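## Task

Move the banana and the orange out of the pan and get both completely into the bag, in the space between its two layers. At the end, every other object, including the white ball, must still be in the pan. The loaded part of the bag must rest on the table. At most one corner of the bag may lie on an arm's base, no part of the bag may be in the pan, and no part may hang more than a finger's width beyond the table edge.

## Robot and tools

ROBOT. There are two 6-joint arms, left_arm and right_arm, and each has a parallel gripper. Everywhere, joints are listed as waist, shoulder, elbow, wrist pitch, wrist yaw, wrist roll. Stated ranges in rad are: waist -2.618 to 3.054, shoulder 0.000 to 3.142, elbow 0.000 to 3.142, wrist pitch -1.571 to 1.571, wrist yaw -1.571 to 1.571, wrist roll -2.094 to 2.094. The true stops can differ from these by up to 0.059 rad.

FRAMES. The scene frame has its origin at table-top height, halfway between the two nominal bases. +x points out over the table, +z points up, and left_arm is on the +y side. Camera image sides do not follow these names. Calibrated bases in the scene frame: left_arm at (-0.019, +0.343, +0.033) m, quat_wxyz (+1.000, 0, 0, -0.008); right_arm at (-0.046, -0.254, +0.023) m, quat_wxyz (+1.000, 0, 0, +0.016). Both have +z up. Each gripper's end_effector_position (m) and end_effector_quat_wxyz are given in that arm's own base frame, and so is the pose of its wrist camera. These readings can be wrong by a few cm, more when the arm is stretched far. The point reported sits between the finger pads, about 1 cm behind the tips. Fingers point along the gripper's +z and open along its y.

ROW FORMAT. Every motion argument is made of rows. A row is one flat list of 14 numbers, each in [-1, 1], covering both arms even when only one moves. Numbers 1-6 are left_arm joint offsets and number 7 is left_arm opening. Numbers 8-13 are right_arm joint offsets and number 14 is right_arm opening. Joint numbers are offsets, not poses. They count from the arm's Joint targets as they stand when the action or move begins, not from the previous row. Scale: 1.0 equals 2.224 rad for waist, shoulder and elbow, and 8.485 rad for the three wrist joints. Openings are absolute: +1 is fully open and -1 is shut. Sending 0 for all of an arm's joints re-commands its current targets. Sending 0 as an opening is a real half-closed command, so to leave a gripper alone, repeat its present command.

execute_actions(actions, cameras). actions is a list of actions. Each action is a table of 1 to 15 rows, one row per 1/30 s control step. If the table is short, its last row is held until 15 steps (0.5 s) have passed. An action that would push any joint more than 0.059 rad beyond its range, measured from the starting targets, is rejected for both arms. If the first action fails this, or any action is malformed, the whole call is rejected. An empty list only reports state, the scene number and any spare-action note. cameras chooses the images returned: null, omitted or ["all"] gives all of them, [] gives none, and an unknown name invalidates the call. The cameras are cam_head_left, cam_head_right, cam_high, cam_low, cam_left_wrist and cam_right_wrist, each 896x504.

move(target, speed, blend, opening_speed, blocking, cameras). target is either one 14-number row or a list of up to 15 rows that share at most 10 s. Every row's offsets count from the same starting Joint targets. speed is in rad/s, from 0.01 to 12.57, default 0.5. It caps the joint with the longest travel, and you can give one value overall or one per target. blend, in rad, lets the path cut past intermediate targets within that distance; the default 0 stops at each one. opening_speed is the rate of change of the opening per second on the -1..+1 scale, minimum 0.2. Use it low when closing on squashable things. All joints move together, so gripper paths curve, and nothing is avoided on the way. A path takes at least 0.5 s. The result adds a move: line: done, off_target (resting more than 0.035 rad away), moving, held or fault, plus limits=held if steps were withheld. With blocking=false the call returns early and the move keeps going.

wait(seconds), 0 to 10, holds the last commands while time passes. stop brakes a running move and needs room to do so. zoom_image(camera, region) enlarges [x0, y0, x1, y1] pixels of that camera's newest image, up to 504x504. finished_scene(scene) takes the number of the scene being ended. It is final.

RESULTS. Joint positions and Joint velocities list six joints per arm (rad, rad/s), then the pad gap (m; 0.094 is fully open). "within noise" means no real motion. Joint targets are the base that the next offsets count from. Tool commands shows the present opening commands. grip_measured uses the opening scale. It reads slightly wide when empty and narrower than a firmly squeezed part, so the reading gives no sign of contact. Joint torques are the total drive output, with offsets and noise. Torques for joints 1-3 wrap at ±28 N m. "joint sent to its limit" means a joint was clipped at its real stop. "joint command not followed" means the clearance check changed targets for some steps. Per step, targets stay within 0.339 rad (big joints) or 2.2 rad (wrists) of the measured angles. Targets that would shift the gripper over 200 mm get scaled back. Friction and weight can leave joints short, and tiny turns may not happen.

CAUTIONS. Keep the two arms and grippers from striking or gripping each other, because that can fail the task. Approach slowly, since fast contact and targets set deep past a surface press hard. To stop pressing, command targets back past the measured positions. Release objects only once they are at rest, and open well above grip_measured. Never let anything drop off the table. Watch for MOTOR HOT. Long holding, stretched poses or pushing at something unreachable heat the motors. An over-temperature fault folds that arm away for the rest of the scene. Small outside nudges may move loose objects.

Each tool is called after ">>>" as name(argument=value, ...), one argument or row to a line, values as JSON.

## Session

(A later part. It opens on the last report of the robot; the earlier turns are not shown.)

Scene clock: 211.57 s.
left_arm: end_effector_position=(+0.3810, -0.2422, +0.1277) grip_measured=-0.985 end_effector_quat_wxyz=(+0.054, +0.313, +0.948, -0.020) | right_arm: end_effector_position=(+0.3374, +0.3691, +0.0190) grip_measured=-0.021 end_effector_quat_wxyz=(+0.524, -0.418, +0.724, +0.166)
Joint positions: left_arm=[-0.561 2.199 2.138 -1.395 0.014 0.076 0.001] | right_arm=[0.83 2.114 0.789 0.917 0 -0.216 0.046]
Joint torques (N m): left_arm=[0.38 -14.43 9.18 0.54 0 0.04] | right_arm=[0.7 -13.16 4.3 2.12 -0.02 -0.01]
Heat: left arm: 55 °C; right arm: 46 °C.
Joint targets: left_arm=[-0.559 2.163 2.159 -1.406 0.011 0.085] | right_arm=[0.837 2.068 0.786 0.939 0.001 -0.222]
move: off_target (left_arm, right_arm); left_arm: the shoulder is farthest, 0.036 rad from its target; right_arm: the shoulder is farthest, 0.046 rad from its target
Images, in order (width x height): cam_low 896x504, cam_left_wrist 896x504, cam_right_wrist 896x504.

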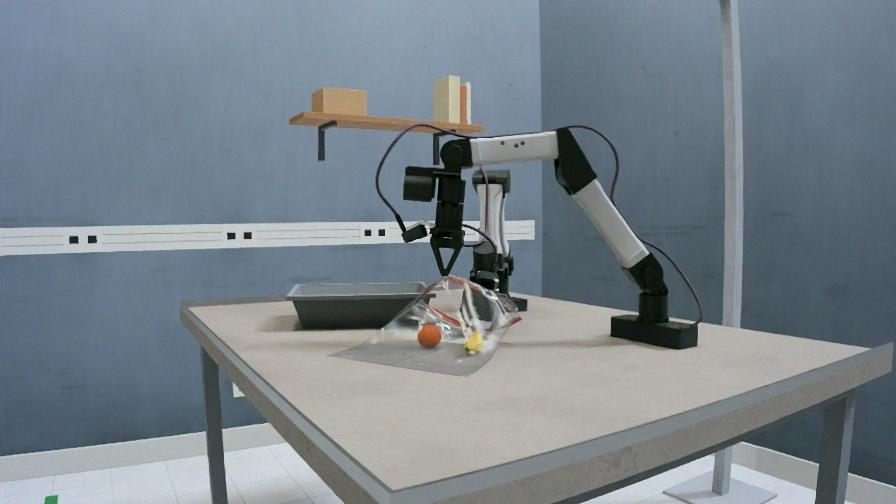

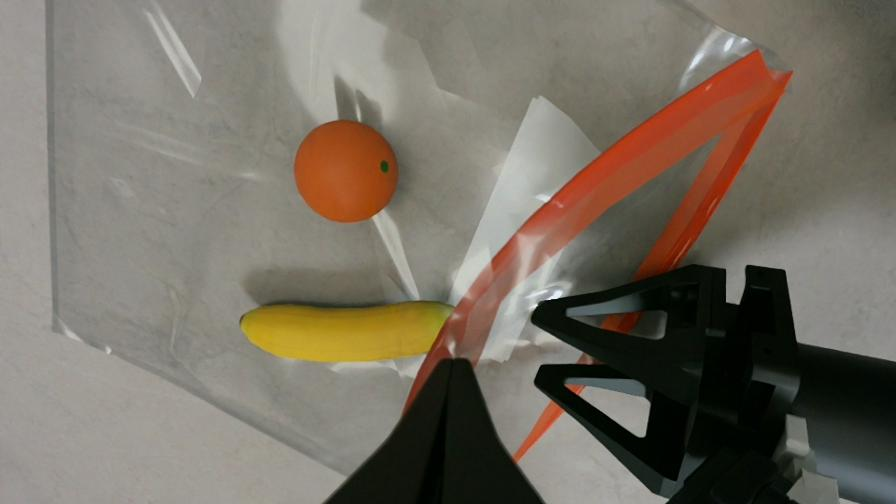

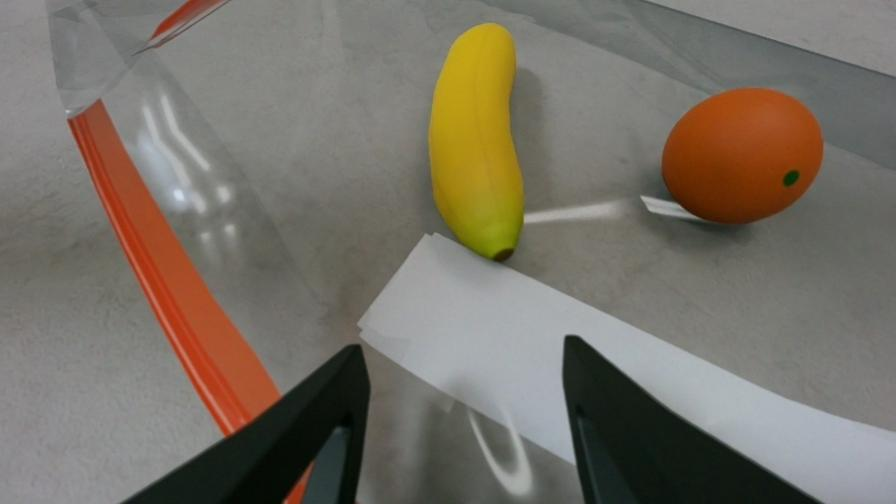

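>>> move(
  target=[
    [0, 0, 0, 0, 0, 0, -1.0, 0, -0.1142, -0.1594, 0.0172, 0, 0, -0.02],
    [0, 0, 0, 0, 0, 0, -1.0, -0.1066, -0.3444, 0.0135, -0.1196, 0, 0.0262, -0.02],
    [0, 0, 0, 0, 0, 0, -1.0, -0.3314, -0.3138, 0.2289, -0.2165, 0, 0.0262, -0.02],
  ],
  speed=[0.4, 0.8, 0.9],
  blend=[0.03, 0.1, 0],
  cameras=["cam_right_wrist", "cam_left_wrist", "cam_low", "cam_head_right"],
)

>>> zoom_image(
  camera="cam_head_right",
  region=[240, 150, 460, 330],
)

Scene clock: 216.43 s.
left_arm: end_effector_position=(+0.3810, -0.2422, +0.1277) grip_measured=-0.985 end_effector_quat_wxyz=(+0.054, +0.313, +0.948, -0.020) | right_arm: end_effector_position=(+0.3468, +0.0367, +0.2039) grip_measured=-0.021 end_effector_quat_wxyz=(+0.287, -0.054, +0.956, +0.014)
Joint positions: left_arm=[-0.561 2.199 2.138 -1.395 0.014 0.076 0.001] | right_arm=[0.105 1.358 1.268 -0.899 0 -0.007 0.046]
Joint torques (N m): left_arm=[0.32 -14.42 9.16 0.53 0.01 0.03] | right_arm=[-0.49 -3.93 9.61 1.31 -0.02 0.11]
Heat: left arm: 55 °C; right arm: 46 °C.
Joint targets: left_arm=[-0.559 2.163 2.159 -1.406 0.011 0.085] | right_arm=[0.100 1.370 1.295 -0.898 0.001 0.000]
move: off_target (left_arm); left_arm: the shoulder is farthest, 0.036 rad from its target
Images, in order (width x height): cam_head_right 896x504, cam_low 896x504, cam_left_wrist 896x504, cam_right_wrist 896x504.

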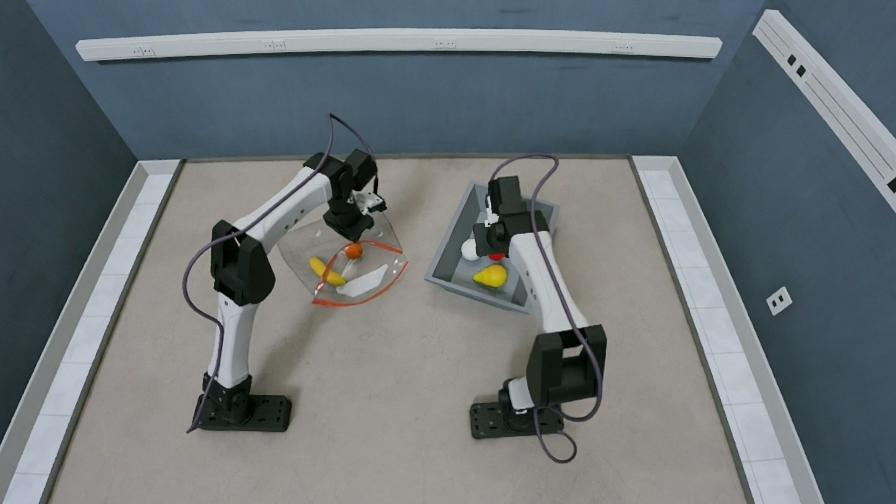

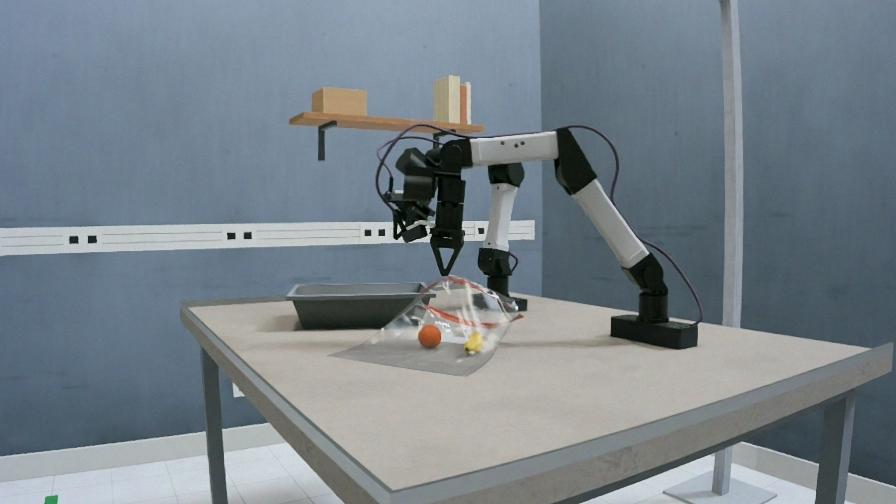

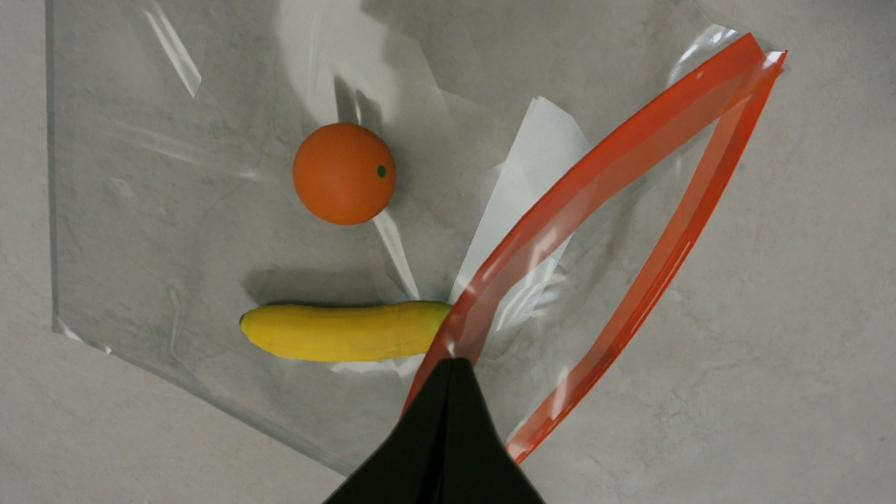

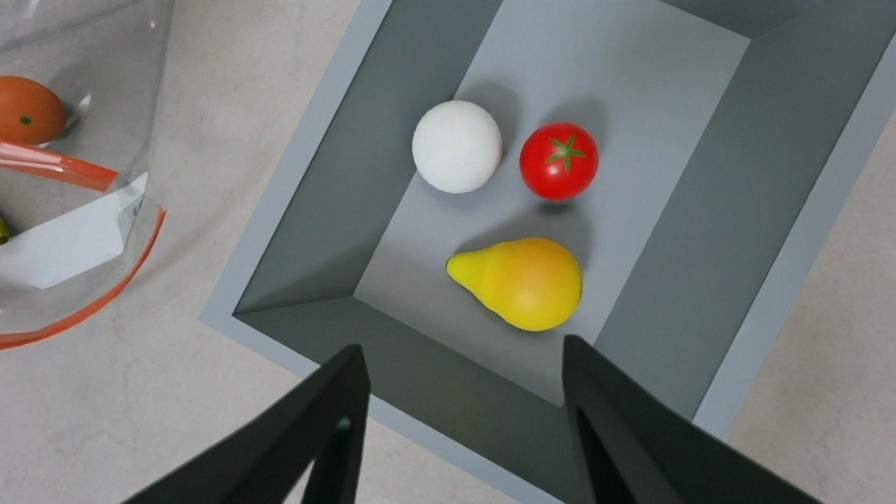

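Scaled by 2.291 from the camera's 896x504 image, which has a finer 1280x720 frame.

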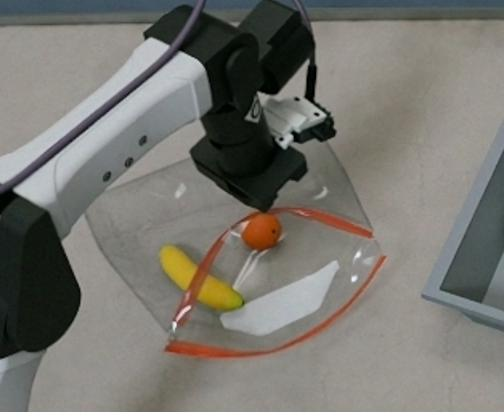

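>>> move(
  target=[
    [-0.0193, -0.0148, -0.1169, 0.0259, 0, 0, -1.0, 0, 0, 0, 0, 0, 0, -0.02],
    [-0.0283, 0.0432, -0.2136, 0.0574, 0, 0, -1.0, 0, 0, 0, 0, 0, 0, -0.02],
  ],
  speed=[0.2, 0.15],
  blend=[0.03, 0],
  cameras=["cam_left_wrist", "cam_low", "cam_head_right"],
)

>>> zoom_image(
  camera="cam_head_right",
  region=[240, 150, 460, 330],
)

>>> zoom_image(
  camera="cam_low",
  region=[320, 250, 540, 390],
)

Scene clock: 221.80 s.
left_arm: end_effector_position=(+0.3634, -0.2597, -0.0011) grip_measured=-0.984 end_effector_quat_wxyz=(+0.042, +0.339, +0.940, -0.019) | right_arm: end_effector_position=(+0.3467, +0.0367, +0.2038) grip_measured=-0.021 end_effector_quat_wxyz=(+0.286, -0.054, +0.957, +0.014)
Joint positions: left_arm=[-0.615 2.241 1.693 -0.931 0.014 0.076 0.001] | right_arm=[0.105 1.358 1.268 -0.9 0 -0.007 0.046]
Joint torques (N m): left_arm=[-0.31 -10.4 6.08 0.71 -0.01 0.05] | right_arm=[-0.49 -3.89 9.62 1.33 -0.01 0.11]
Heat: left arm: 56 °C; right arm: 45 °C.
Joint targets: left_arm=[-0.622 2.259 1.684 -0.919 0.011 0.085] | right_arm=[0.100 1.370 1.295 -0.898 0.001 0.000]
move: done
Images, in order (width x height): cam_head_right 896x504, cam_low 896x504, cam_left_wrist 896x504.

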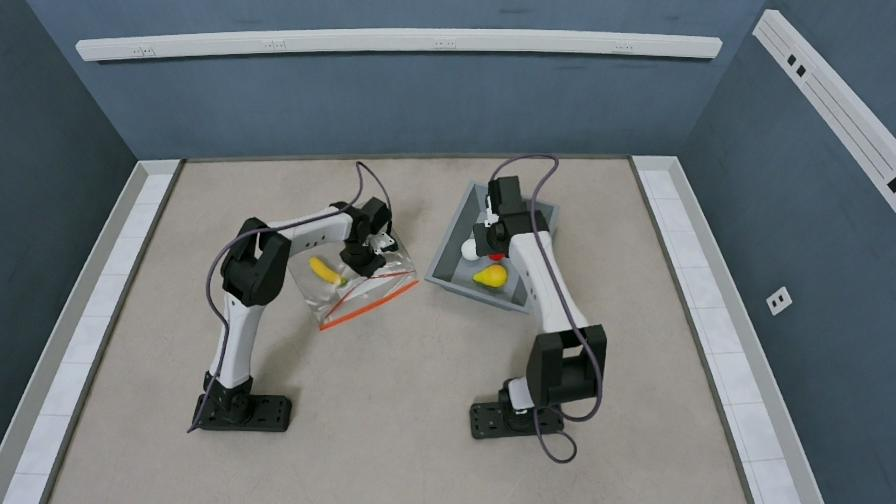

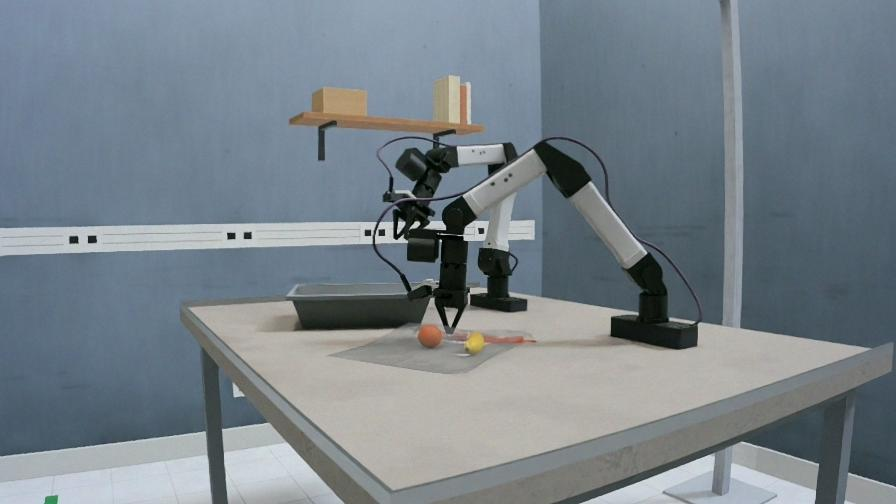

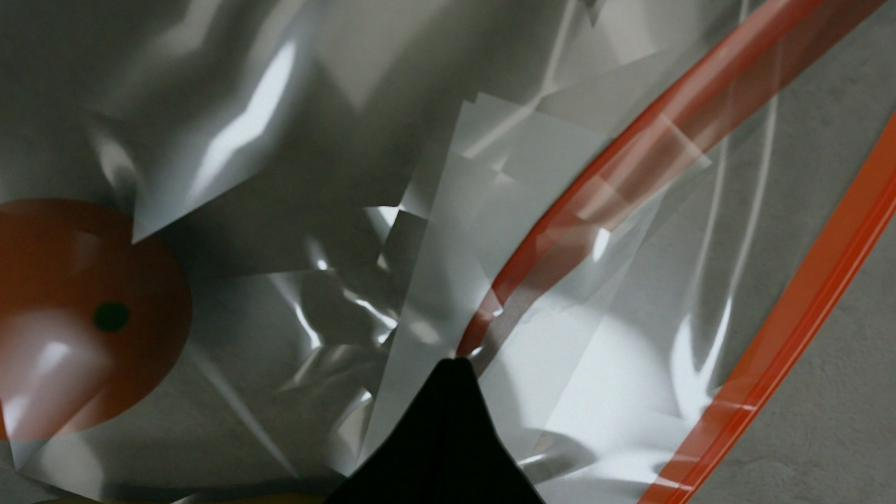

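Scaled by 2.291 from the camera's 896x504 image, which has a finer 1280x720 frame.

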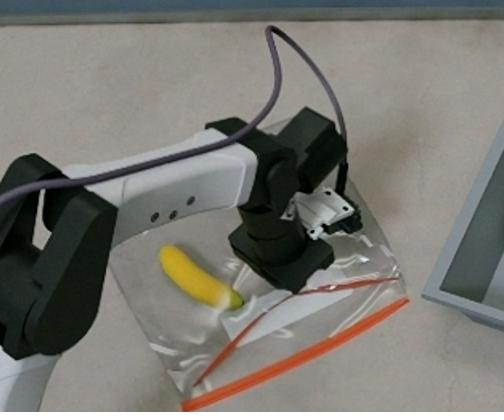

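Scaled by 2.291 from the camera's 896x504 image, which has a finer 1280x720 frame.

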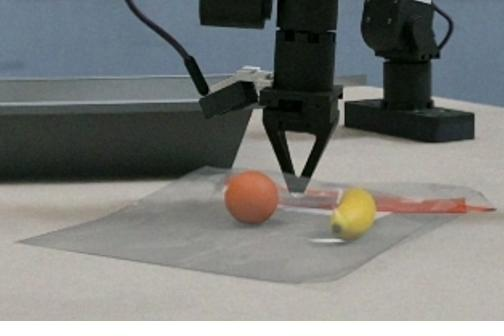

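>>> execute_actions(
  actions=[],
)

Scene clock: 222.60 s.
left_arm: end_effector_position=(+0.3636, -0.2598, -0.0011) grip_measured=-0.984 end_effector_quat_wxyz=(+0.042, +0.339, +0.940, -0.019) | right_arm: end_effector_position=(+0.3467, +0.0367, +0.2038) grip_measured=-0.021 end_effector_quat_wxyz=(+0.286, -0.054, +0.957, +0.014)
Joint positions: left_arm=[-0.615 2.241 1.693 -0.931 0.014 0.076 0.001] | right_arm=[0.105 1.358 1.268 -0.9 0 -0.007 0.046]
Joint velocities: within noise
Joint torques (N m): left_arm=[-0.29 -10.36 6.09 0.74 0.01 0.03] | right_arm=[-0.5 -3.9 9.61 1.33 -0.01 0.12]
Heat: left arm: 56 °C; right arm: 45 °C.
Joint targets: left_arm=[-0.622 2.259 1.684 -0.919 0.011 0.085] | right_arm=[0.100 1.370 1.295 -0.898 0.001 0.000]
Tool commands: left_gripper/opening=-1.0 right_gripper/opening=-0.02

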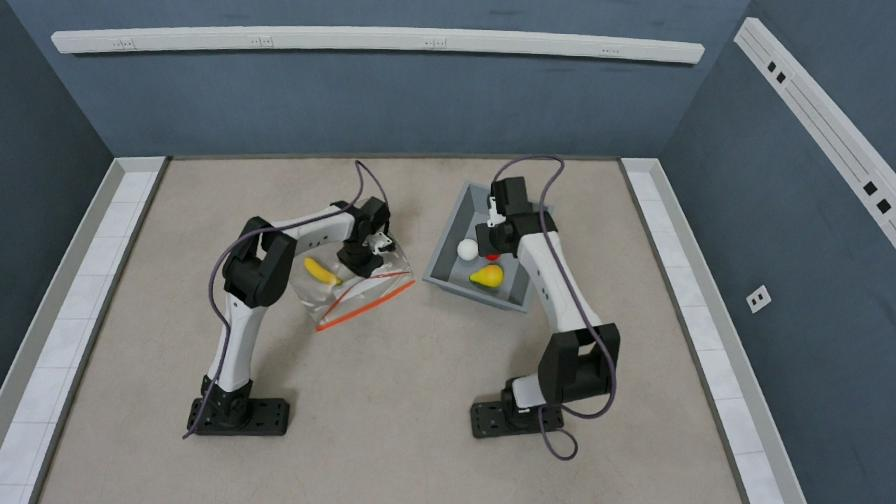

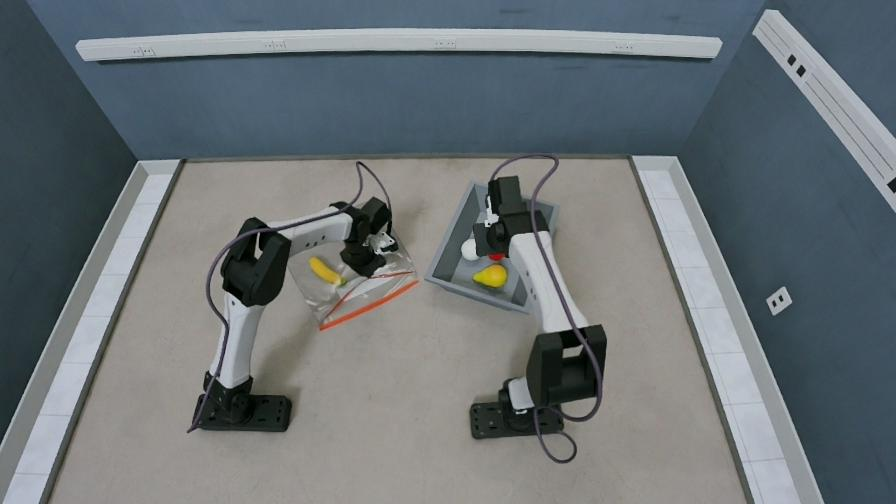

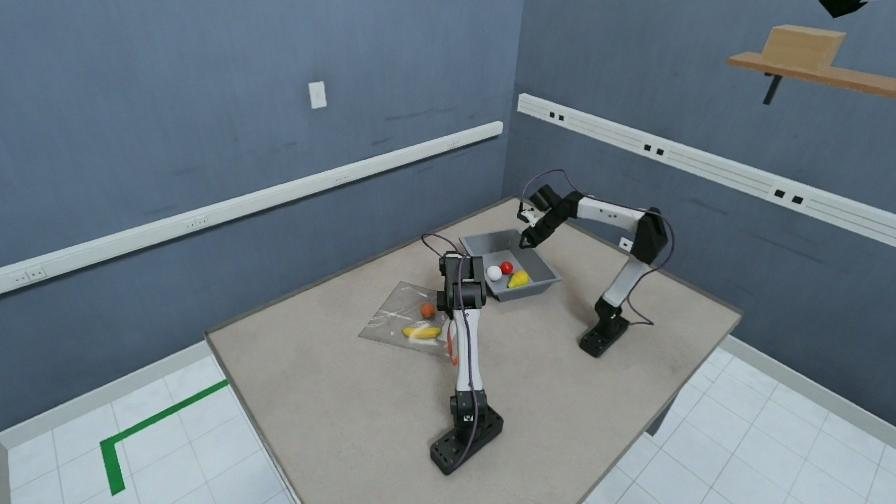

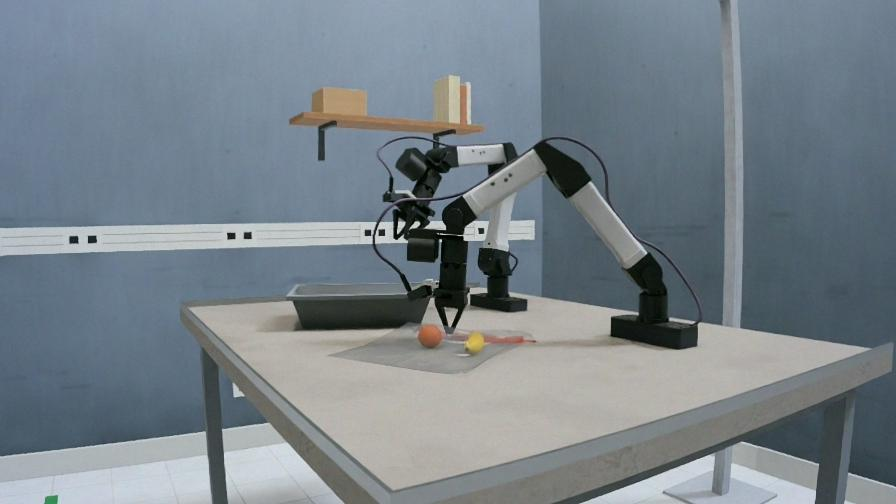

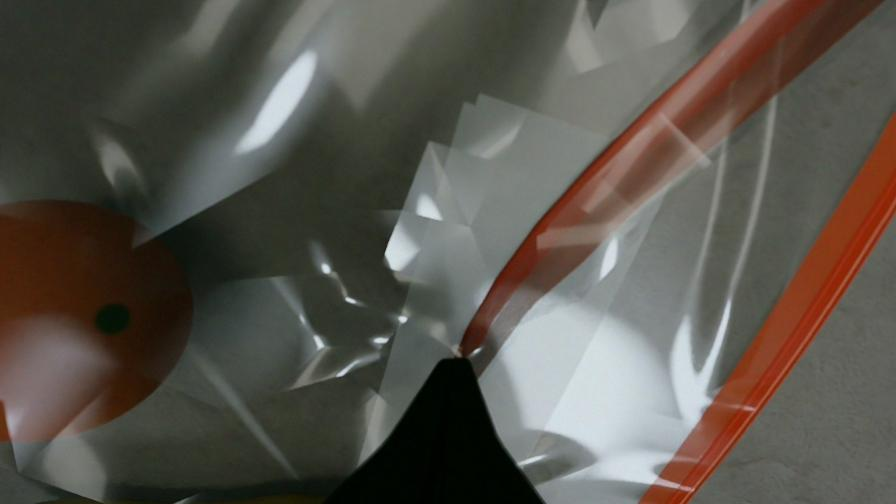

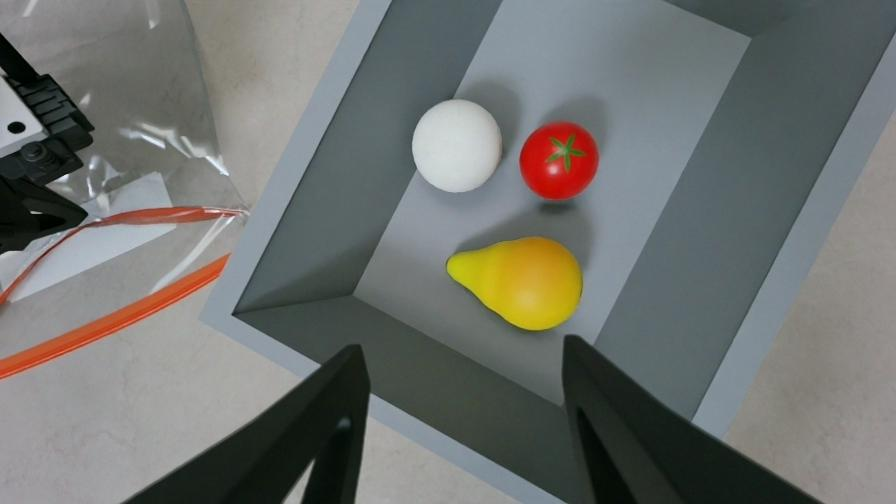

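>>> zoom_image(
  camera="cam_head_right",
  region=[270, 220, 430, 340],
)

>>> zoom_image(
  camera="cam_low",
  region=[320, 260, 560, 395],
)

>>> zoom_image(
  camera="cam_high",
  region=[340, 260, 500, 380],
)

Scaled by 3.150 from the camera's 896x504 image, which has a finer 1280x720 frame.

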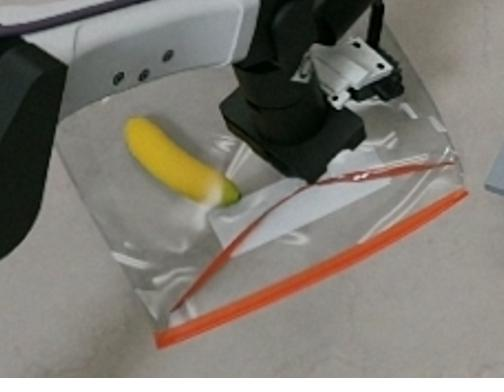

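Scaled by 2.100 from the camera's 896x504 image, which has a finer 1280x720 frame.

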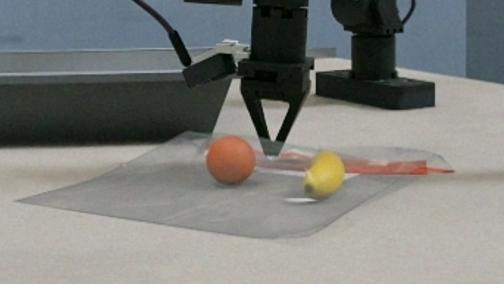

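Scaled by 3.150 from the camera's 896x504 image, which has a finer 1280x720 frame.

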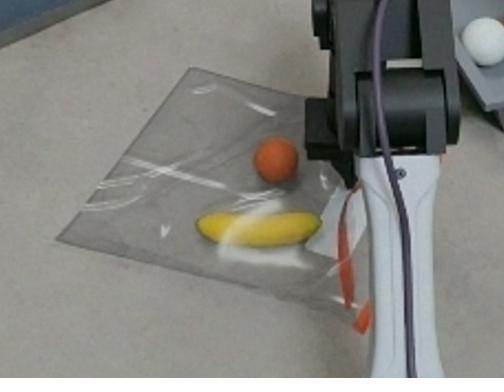

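>>> move(
  target=[-0.0191, -0.0369, -0.0078, -0.0044, 0, 0, -1.0, 0, 0, 0, 0, 0, 0, -0.02],
  speed=0.15,
  cameras=["cam_head_right", "cam_low", "cam_left_wrist", "cam_high"],
)

>>> zoom_image(
  camera="cam_head_right",
  region=[270, 220, 430, 340],
)

>>> zoom_image(
  camera="cam_low",
  region=[320, 260, 560, 395],
)

Scene clock: 225.03 s.
left_arm: end_effector_position=(+0.3474, -0.2724, +0.0075) grip_measured=-0.984 end_effector_quat_wxyz=(+0.042, +0.360, +0.932, -0.020) | right_arm: end_effector_position=(+0.3467, +0.0367, +0.2038) grip_measured=-0.021 end_effector_quat_wxyz=(+0.286, -0.054, +0.957, +0.014)
Joint positions: left_arm=[-0.66 2.21 1.676 -0.945 0.014 0.076 0.001] | right_arm=[0.105 1.358 1.268 -0.9 0 -0.007 0.046]
Joint torques (N m): left_arm=[-0.16 -14.08 6.01 0.49 0 0.03] | right_arm=[-0.49 -3.92 9.61 1.33 -0.01 0.12]
Heat: left arm: 56 °C; right arm: 44 °C.
Joint targets: left_arm=[-0.664 2.177 1.667 -0.957 0.011 0.085] | right_arm=[0.100 1.370 1.295 -0.898 0.001 0.000]
move: done
Images, in order (width x height): cam_head_right 896x504, cam_high 896x504, cam_low 896x504, cam_left_wrist 896x504.

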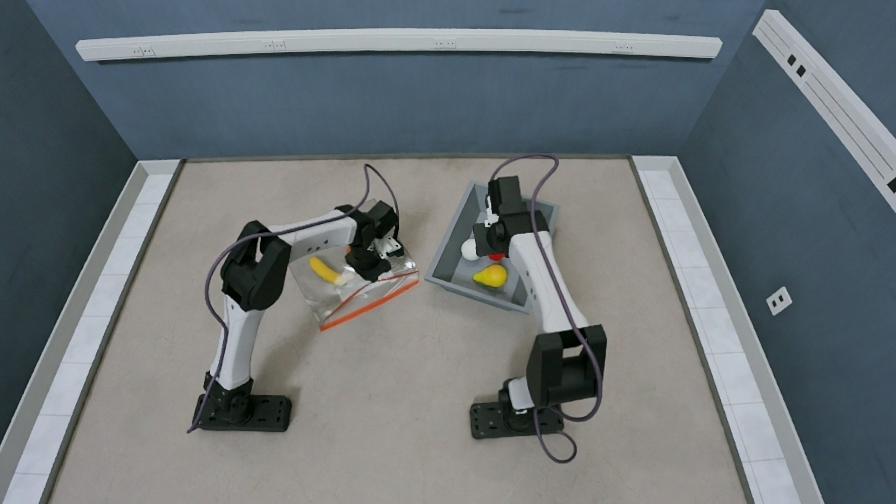

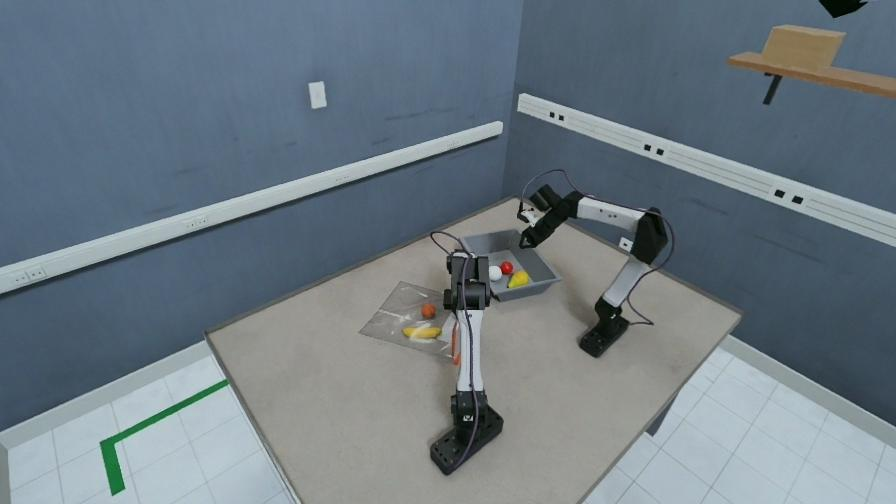

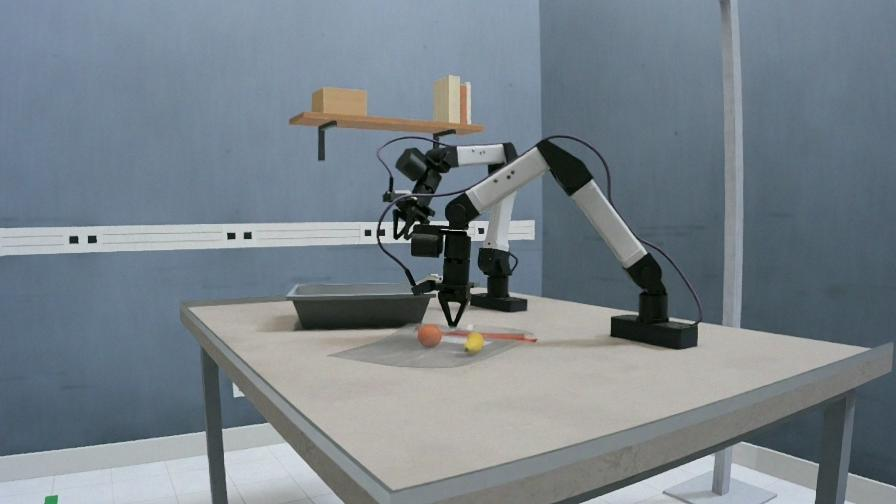

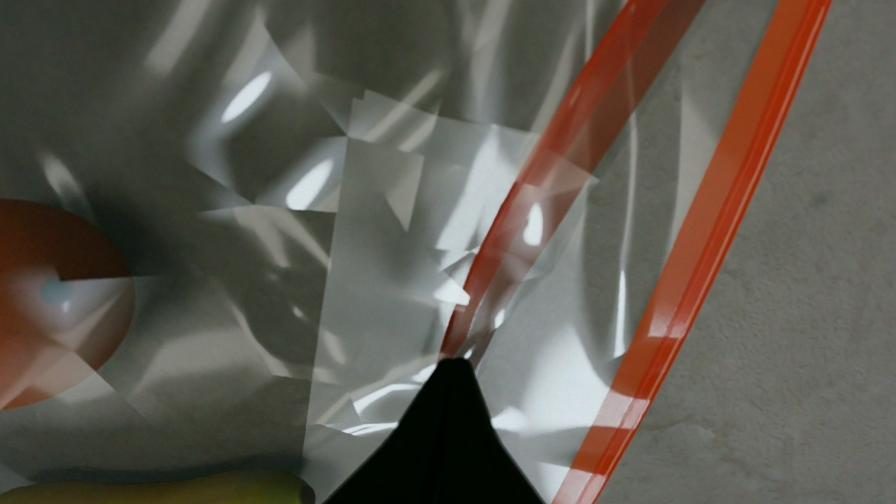

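Scaled by 3.150 from the camera's 896x504 image, which has a finer 1280x720 frame.

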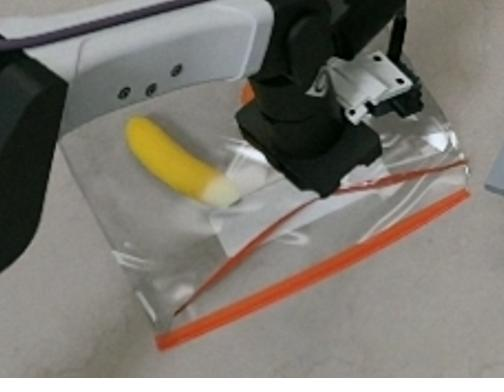

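Scaled by 2.100 from the camera's 896x504 image, which has a finer 1280x720 frame.

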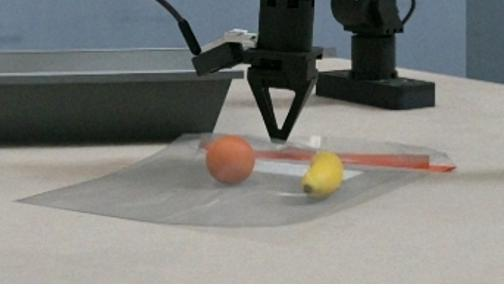

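>>> move(
  target=[-0.0247, -0.0081, -0.0236, 0.00655, 0, 0, -1.0, 0, 0, 0, 0, 0, 0, -0.02],
  speed=0.15,
  cameras=["cam_head_right", "cam_low", "cam_left_wrist"],
)

>>> zoom_image(
  camera="cam_head_right",
  region=[270, 220, 430, 340],
)

>>> zoom_image(
  camera="cam_low",
  region=[320, 260, 560, 395],
)

Scene clock: 226.50 s.
left_arm: end_effector_position=(+0.3258, -0.2871, +0.0004) grip_measured=-0.984 end_effector_quat_wxyz=(+0.039, +0.386, +0.921, -0.020) | right_arm: end_effector_position=(+0.3467, +0.0367, +0.2038) grip_measured=-0.021 end_effector_quat_wxyz=(+0.286, -0.054, +0.957, +0.014)
Joint positions: left_arm=[-0.717 2.197 1.625 -0.913 0.014 0.076 0.001] | right_arm=[0.105 1.358 1.268 -0.9 0 -0.007 0.046]
Joint torques (N m): left_arm=[0.13 -14.26 5.81 0.7 0 0.04] | right_arm=[-0.51 -3.9 9.58 1.33 -0.01 0.12]
Heat: left arm: 56 °C; right arm: 44 °C.
Joint targets: left_arm=[-0.719 2.159 1.614 -0.901 0.011 0.085] | right_arm=[0.100 1.370 1.295 -0.898 0.001 0.000]
move: off_target (left_arm); left_arm: the shoulder is farthest, 0.038 rad from its target
Images, in order (width x height): cam_head_right 896x504, cam_low 896x504, cam_left_wrist 896x504.

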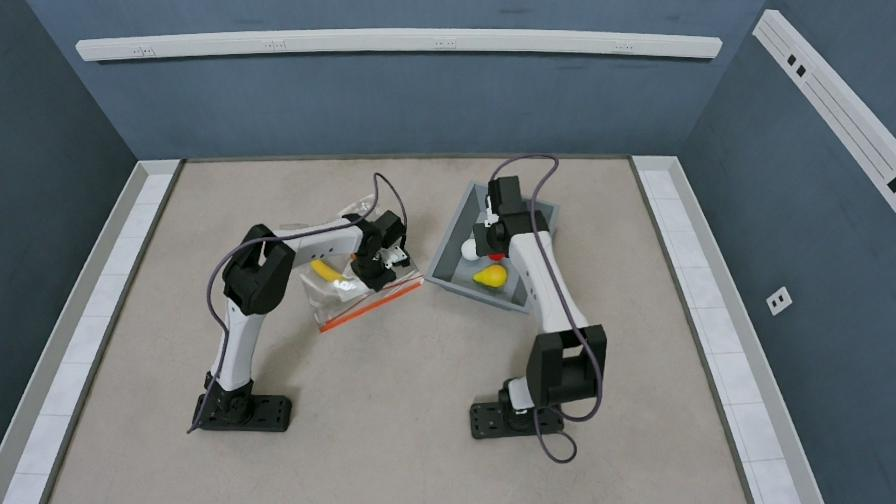

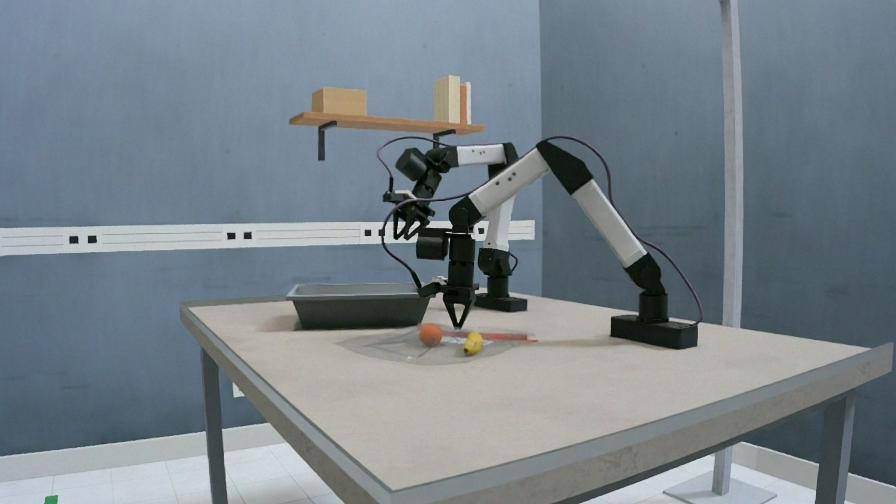

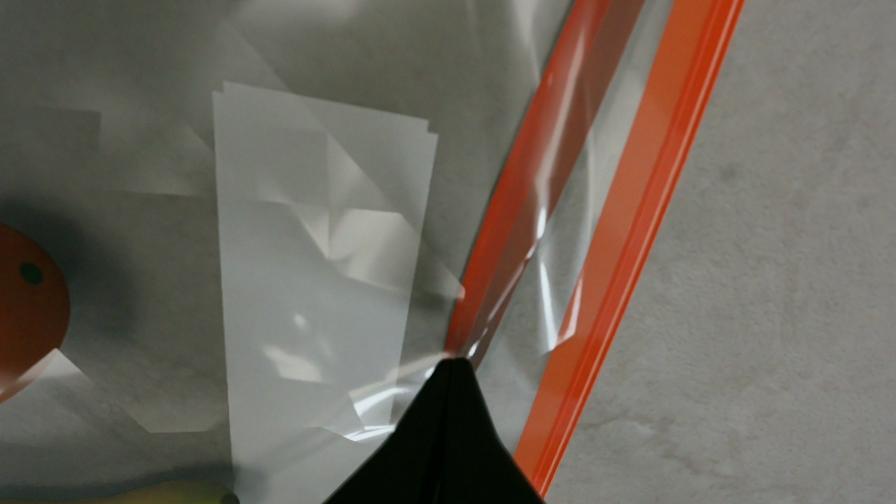

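Scaled by 3.150 from the camera's 896x504 image, which has a finer 1280x720 frame.

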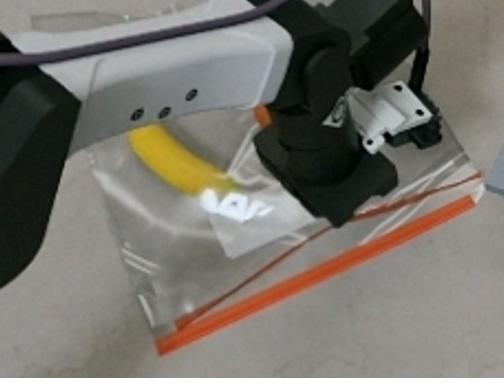

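Scaled by 2.100 from the camera's 896x504 image, which has a finer 1280x720 frame.

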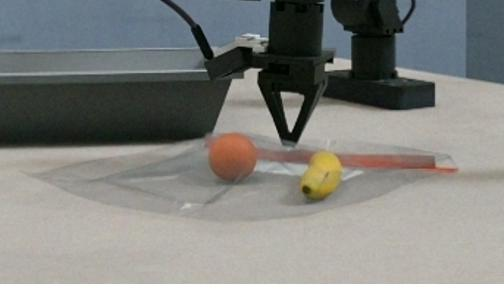

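>>> move(
  target=[0.013, 0.0296, 0.0, 0.00205, 0, 0, -1.0, 0, 0, 0, 0, 0, 0, -0.02],
  speed=0.12,
  cameras=["cam_head_right", "cam_left_wrist"],
)

>>> zoom_image(
  camera="cam_head_right",
  region=[270, 220, 430, 340],
)

Scene clock: 229.70 s.
left_arm: end_effector_position=(+0.3346, -0.2823, -0.0026) grip_measured=-0.984 end_effector_quat_wxyz=(+0.044, +0.376, +0.925, -0.021) | right_arm: end_effector_position=(+0.3467, +0.0367, +0.2038) grip_measured=-0.021 end_effector_quat_wxyz=(+0.286, -0.054, +0.957, +0.014)
Joint positions: left_arm=[-0.696 2.205 1.625 -0.895 0.014 0.076 0.001] | right_arm=[0.105 1.358 1.268 -0.9 0 -0.007 0.046]
Joint torques (N m): left_arm=[0.55 -9.84 5.81 0.75 0 0.04] | right_arm=[-0.49 -3.9 9.61 1.34 -0.02 0.12]
Heat: left arm: 57 °C; right arm: 43 °C.
Joint targets: left_arm=[-0.690 2.225 1.614 -0.884 0.011 0.085] | right_arm=[0.100 1.370 1.295 -0.898 0.001 0.000]
move: done
Images, in order (width x height): cam_head_right 896x504, cam_left_wrist 896x504.

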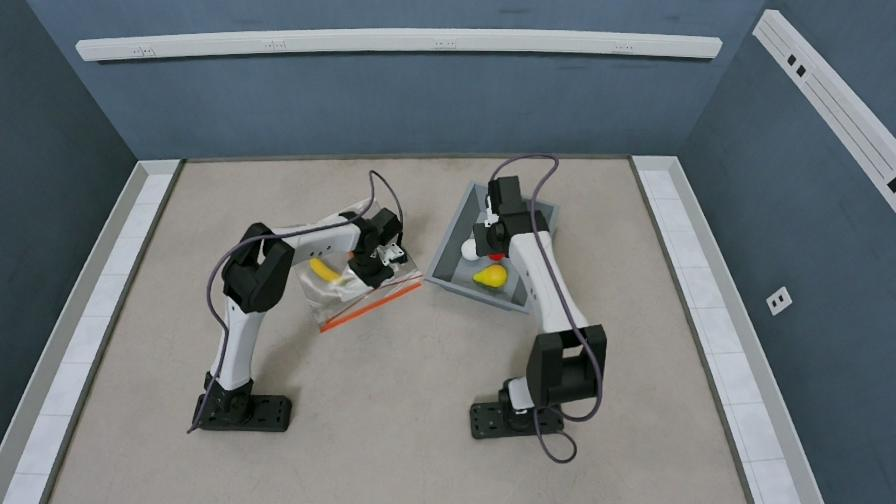

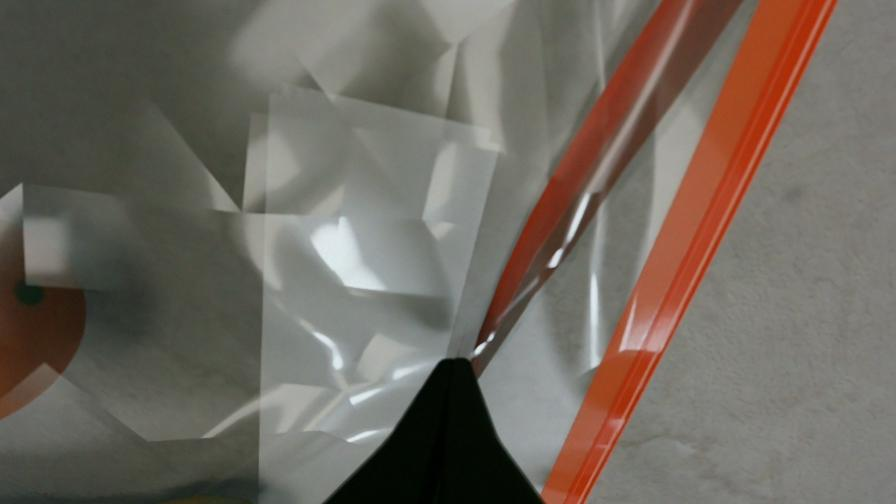

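Scaled by 3.150 from the camera's 896x504 image, which has a finer 1280x720 frame.

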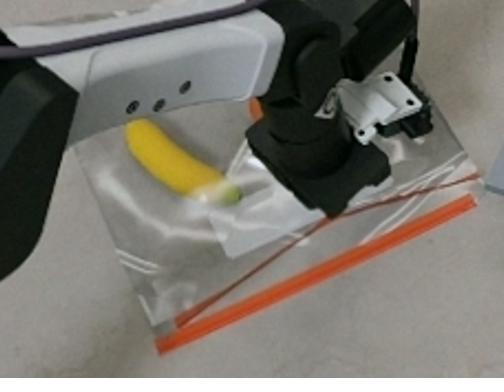

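>>> move(
  target=[0, 0, 0, 0, 0, 0, -0.6, 0, 0, 0, 0, 0, 0, -0.02],
  opening_speed=0.6,
  cameras=["cam_left_wrist", "cam_head_right", "cam_low"],
)

>>> zoom_image(
  camera="cam_head_right",
  region=[270, 220, 430, 340],
)

>>> zoom_image(
  camera="cam_low",
  region=[320, 260, 560, 395],
)

Scene clock: 230.93 s.
left_arm: end_effector_position=(+0.3348, -0.2825, -0.0025) grip_measured=-0.602 end_effector_quat_wxyz=(+0.044, +0.376, +0.925, -0.021) | right_arm: end_effector_position=(+0.3467, +0.0367, +0.2038) grip_measured=-0.021 end_effector_quat_wxyz=(+0.286, -0.054, +0.957, +0.014)
Joint positions: left_arm=[-0.696 2.205 1.625 -0.894 0.014 0.076 0.019] | right_arm=[0.105 1.358 1.268 -0.9 0 -0.007 0.046]
Joint torques (N m): left_arm=[0.61 -9.85 5.83 0.73 0.01 0.04] | right_arm=[-0.47 -3.92 9.61 1.34 -0.02 0.12]
Heat: left arm: 56 °C; right arm: 43 °C.
Joint targets: left_arm=[-0.690 2.225 1.614 -0.884 0.011 0.085] | right_arm=[0.100 1.370 1.295 -0.898 0.001 0.000]
move: done
Images, in order (width x height): cam_head_right 896x504, cam_low 896x504, cam_left_wrist 896x504.

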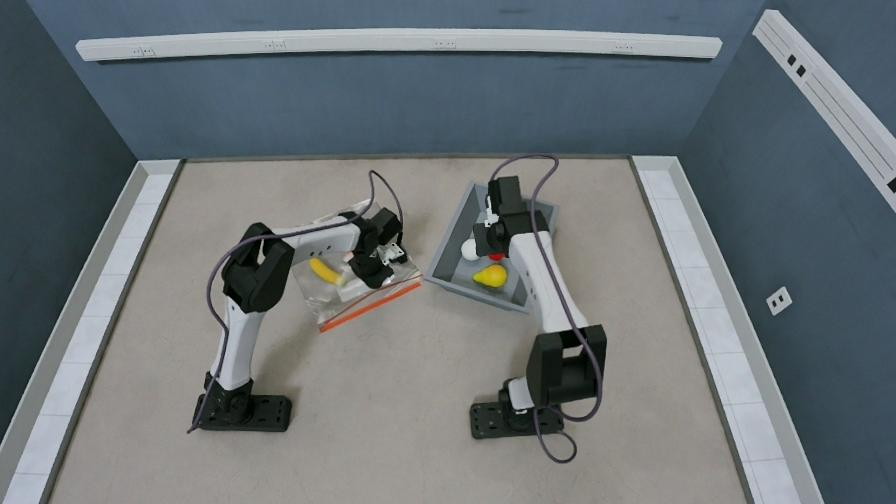

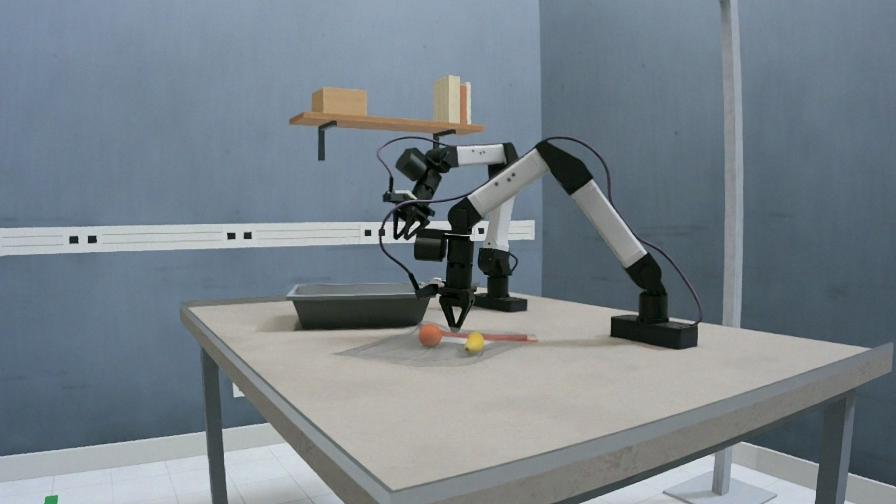

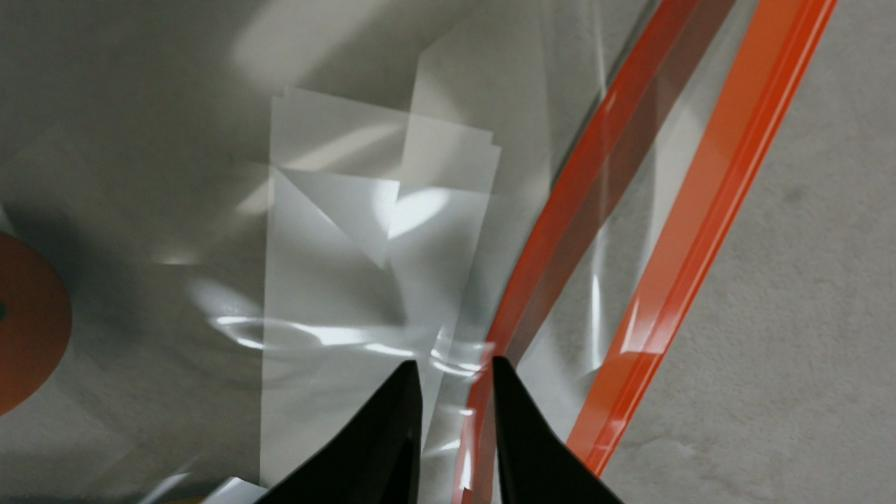

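Scaled by 3.150 from the camera's 896x504 image, which has a finer 1280x720 frame.

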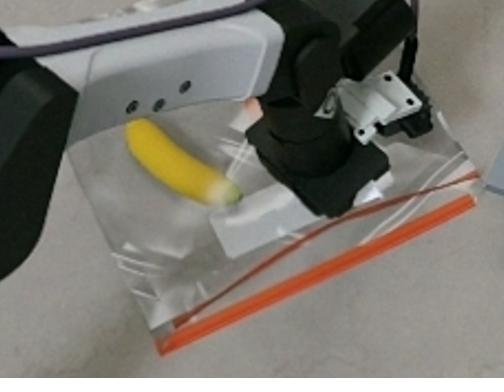

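Scaled by 2.100 from the camera's 896x504 image, which has a finer 1280x720 frame.

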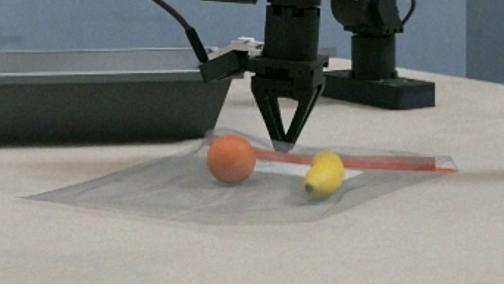

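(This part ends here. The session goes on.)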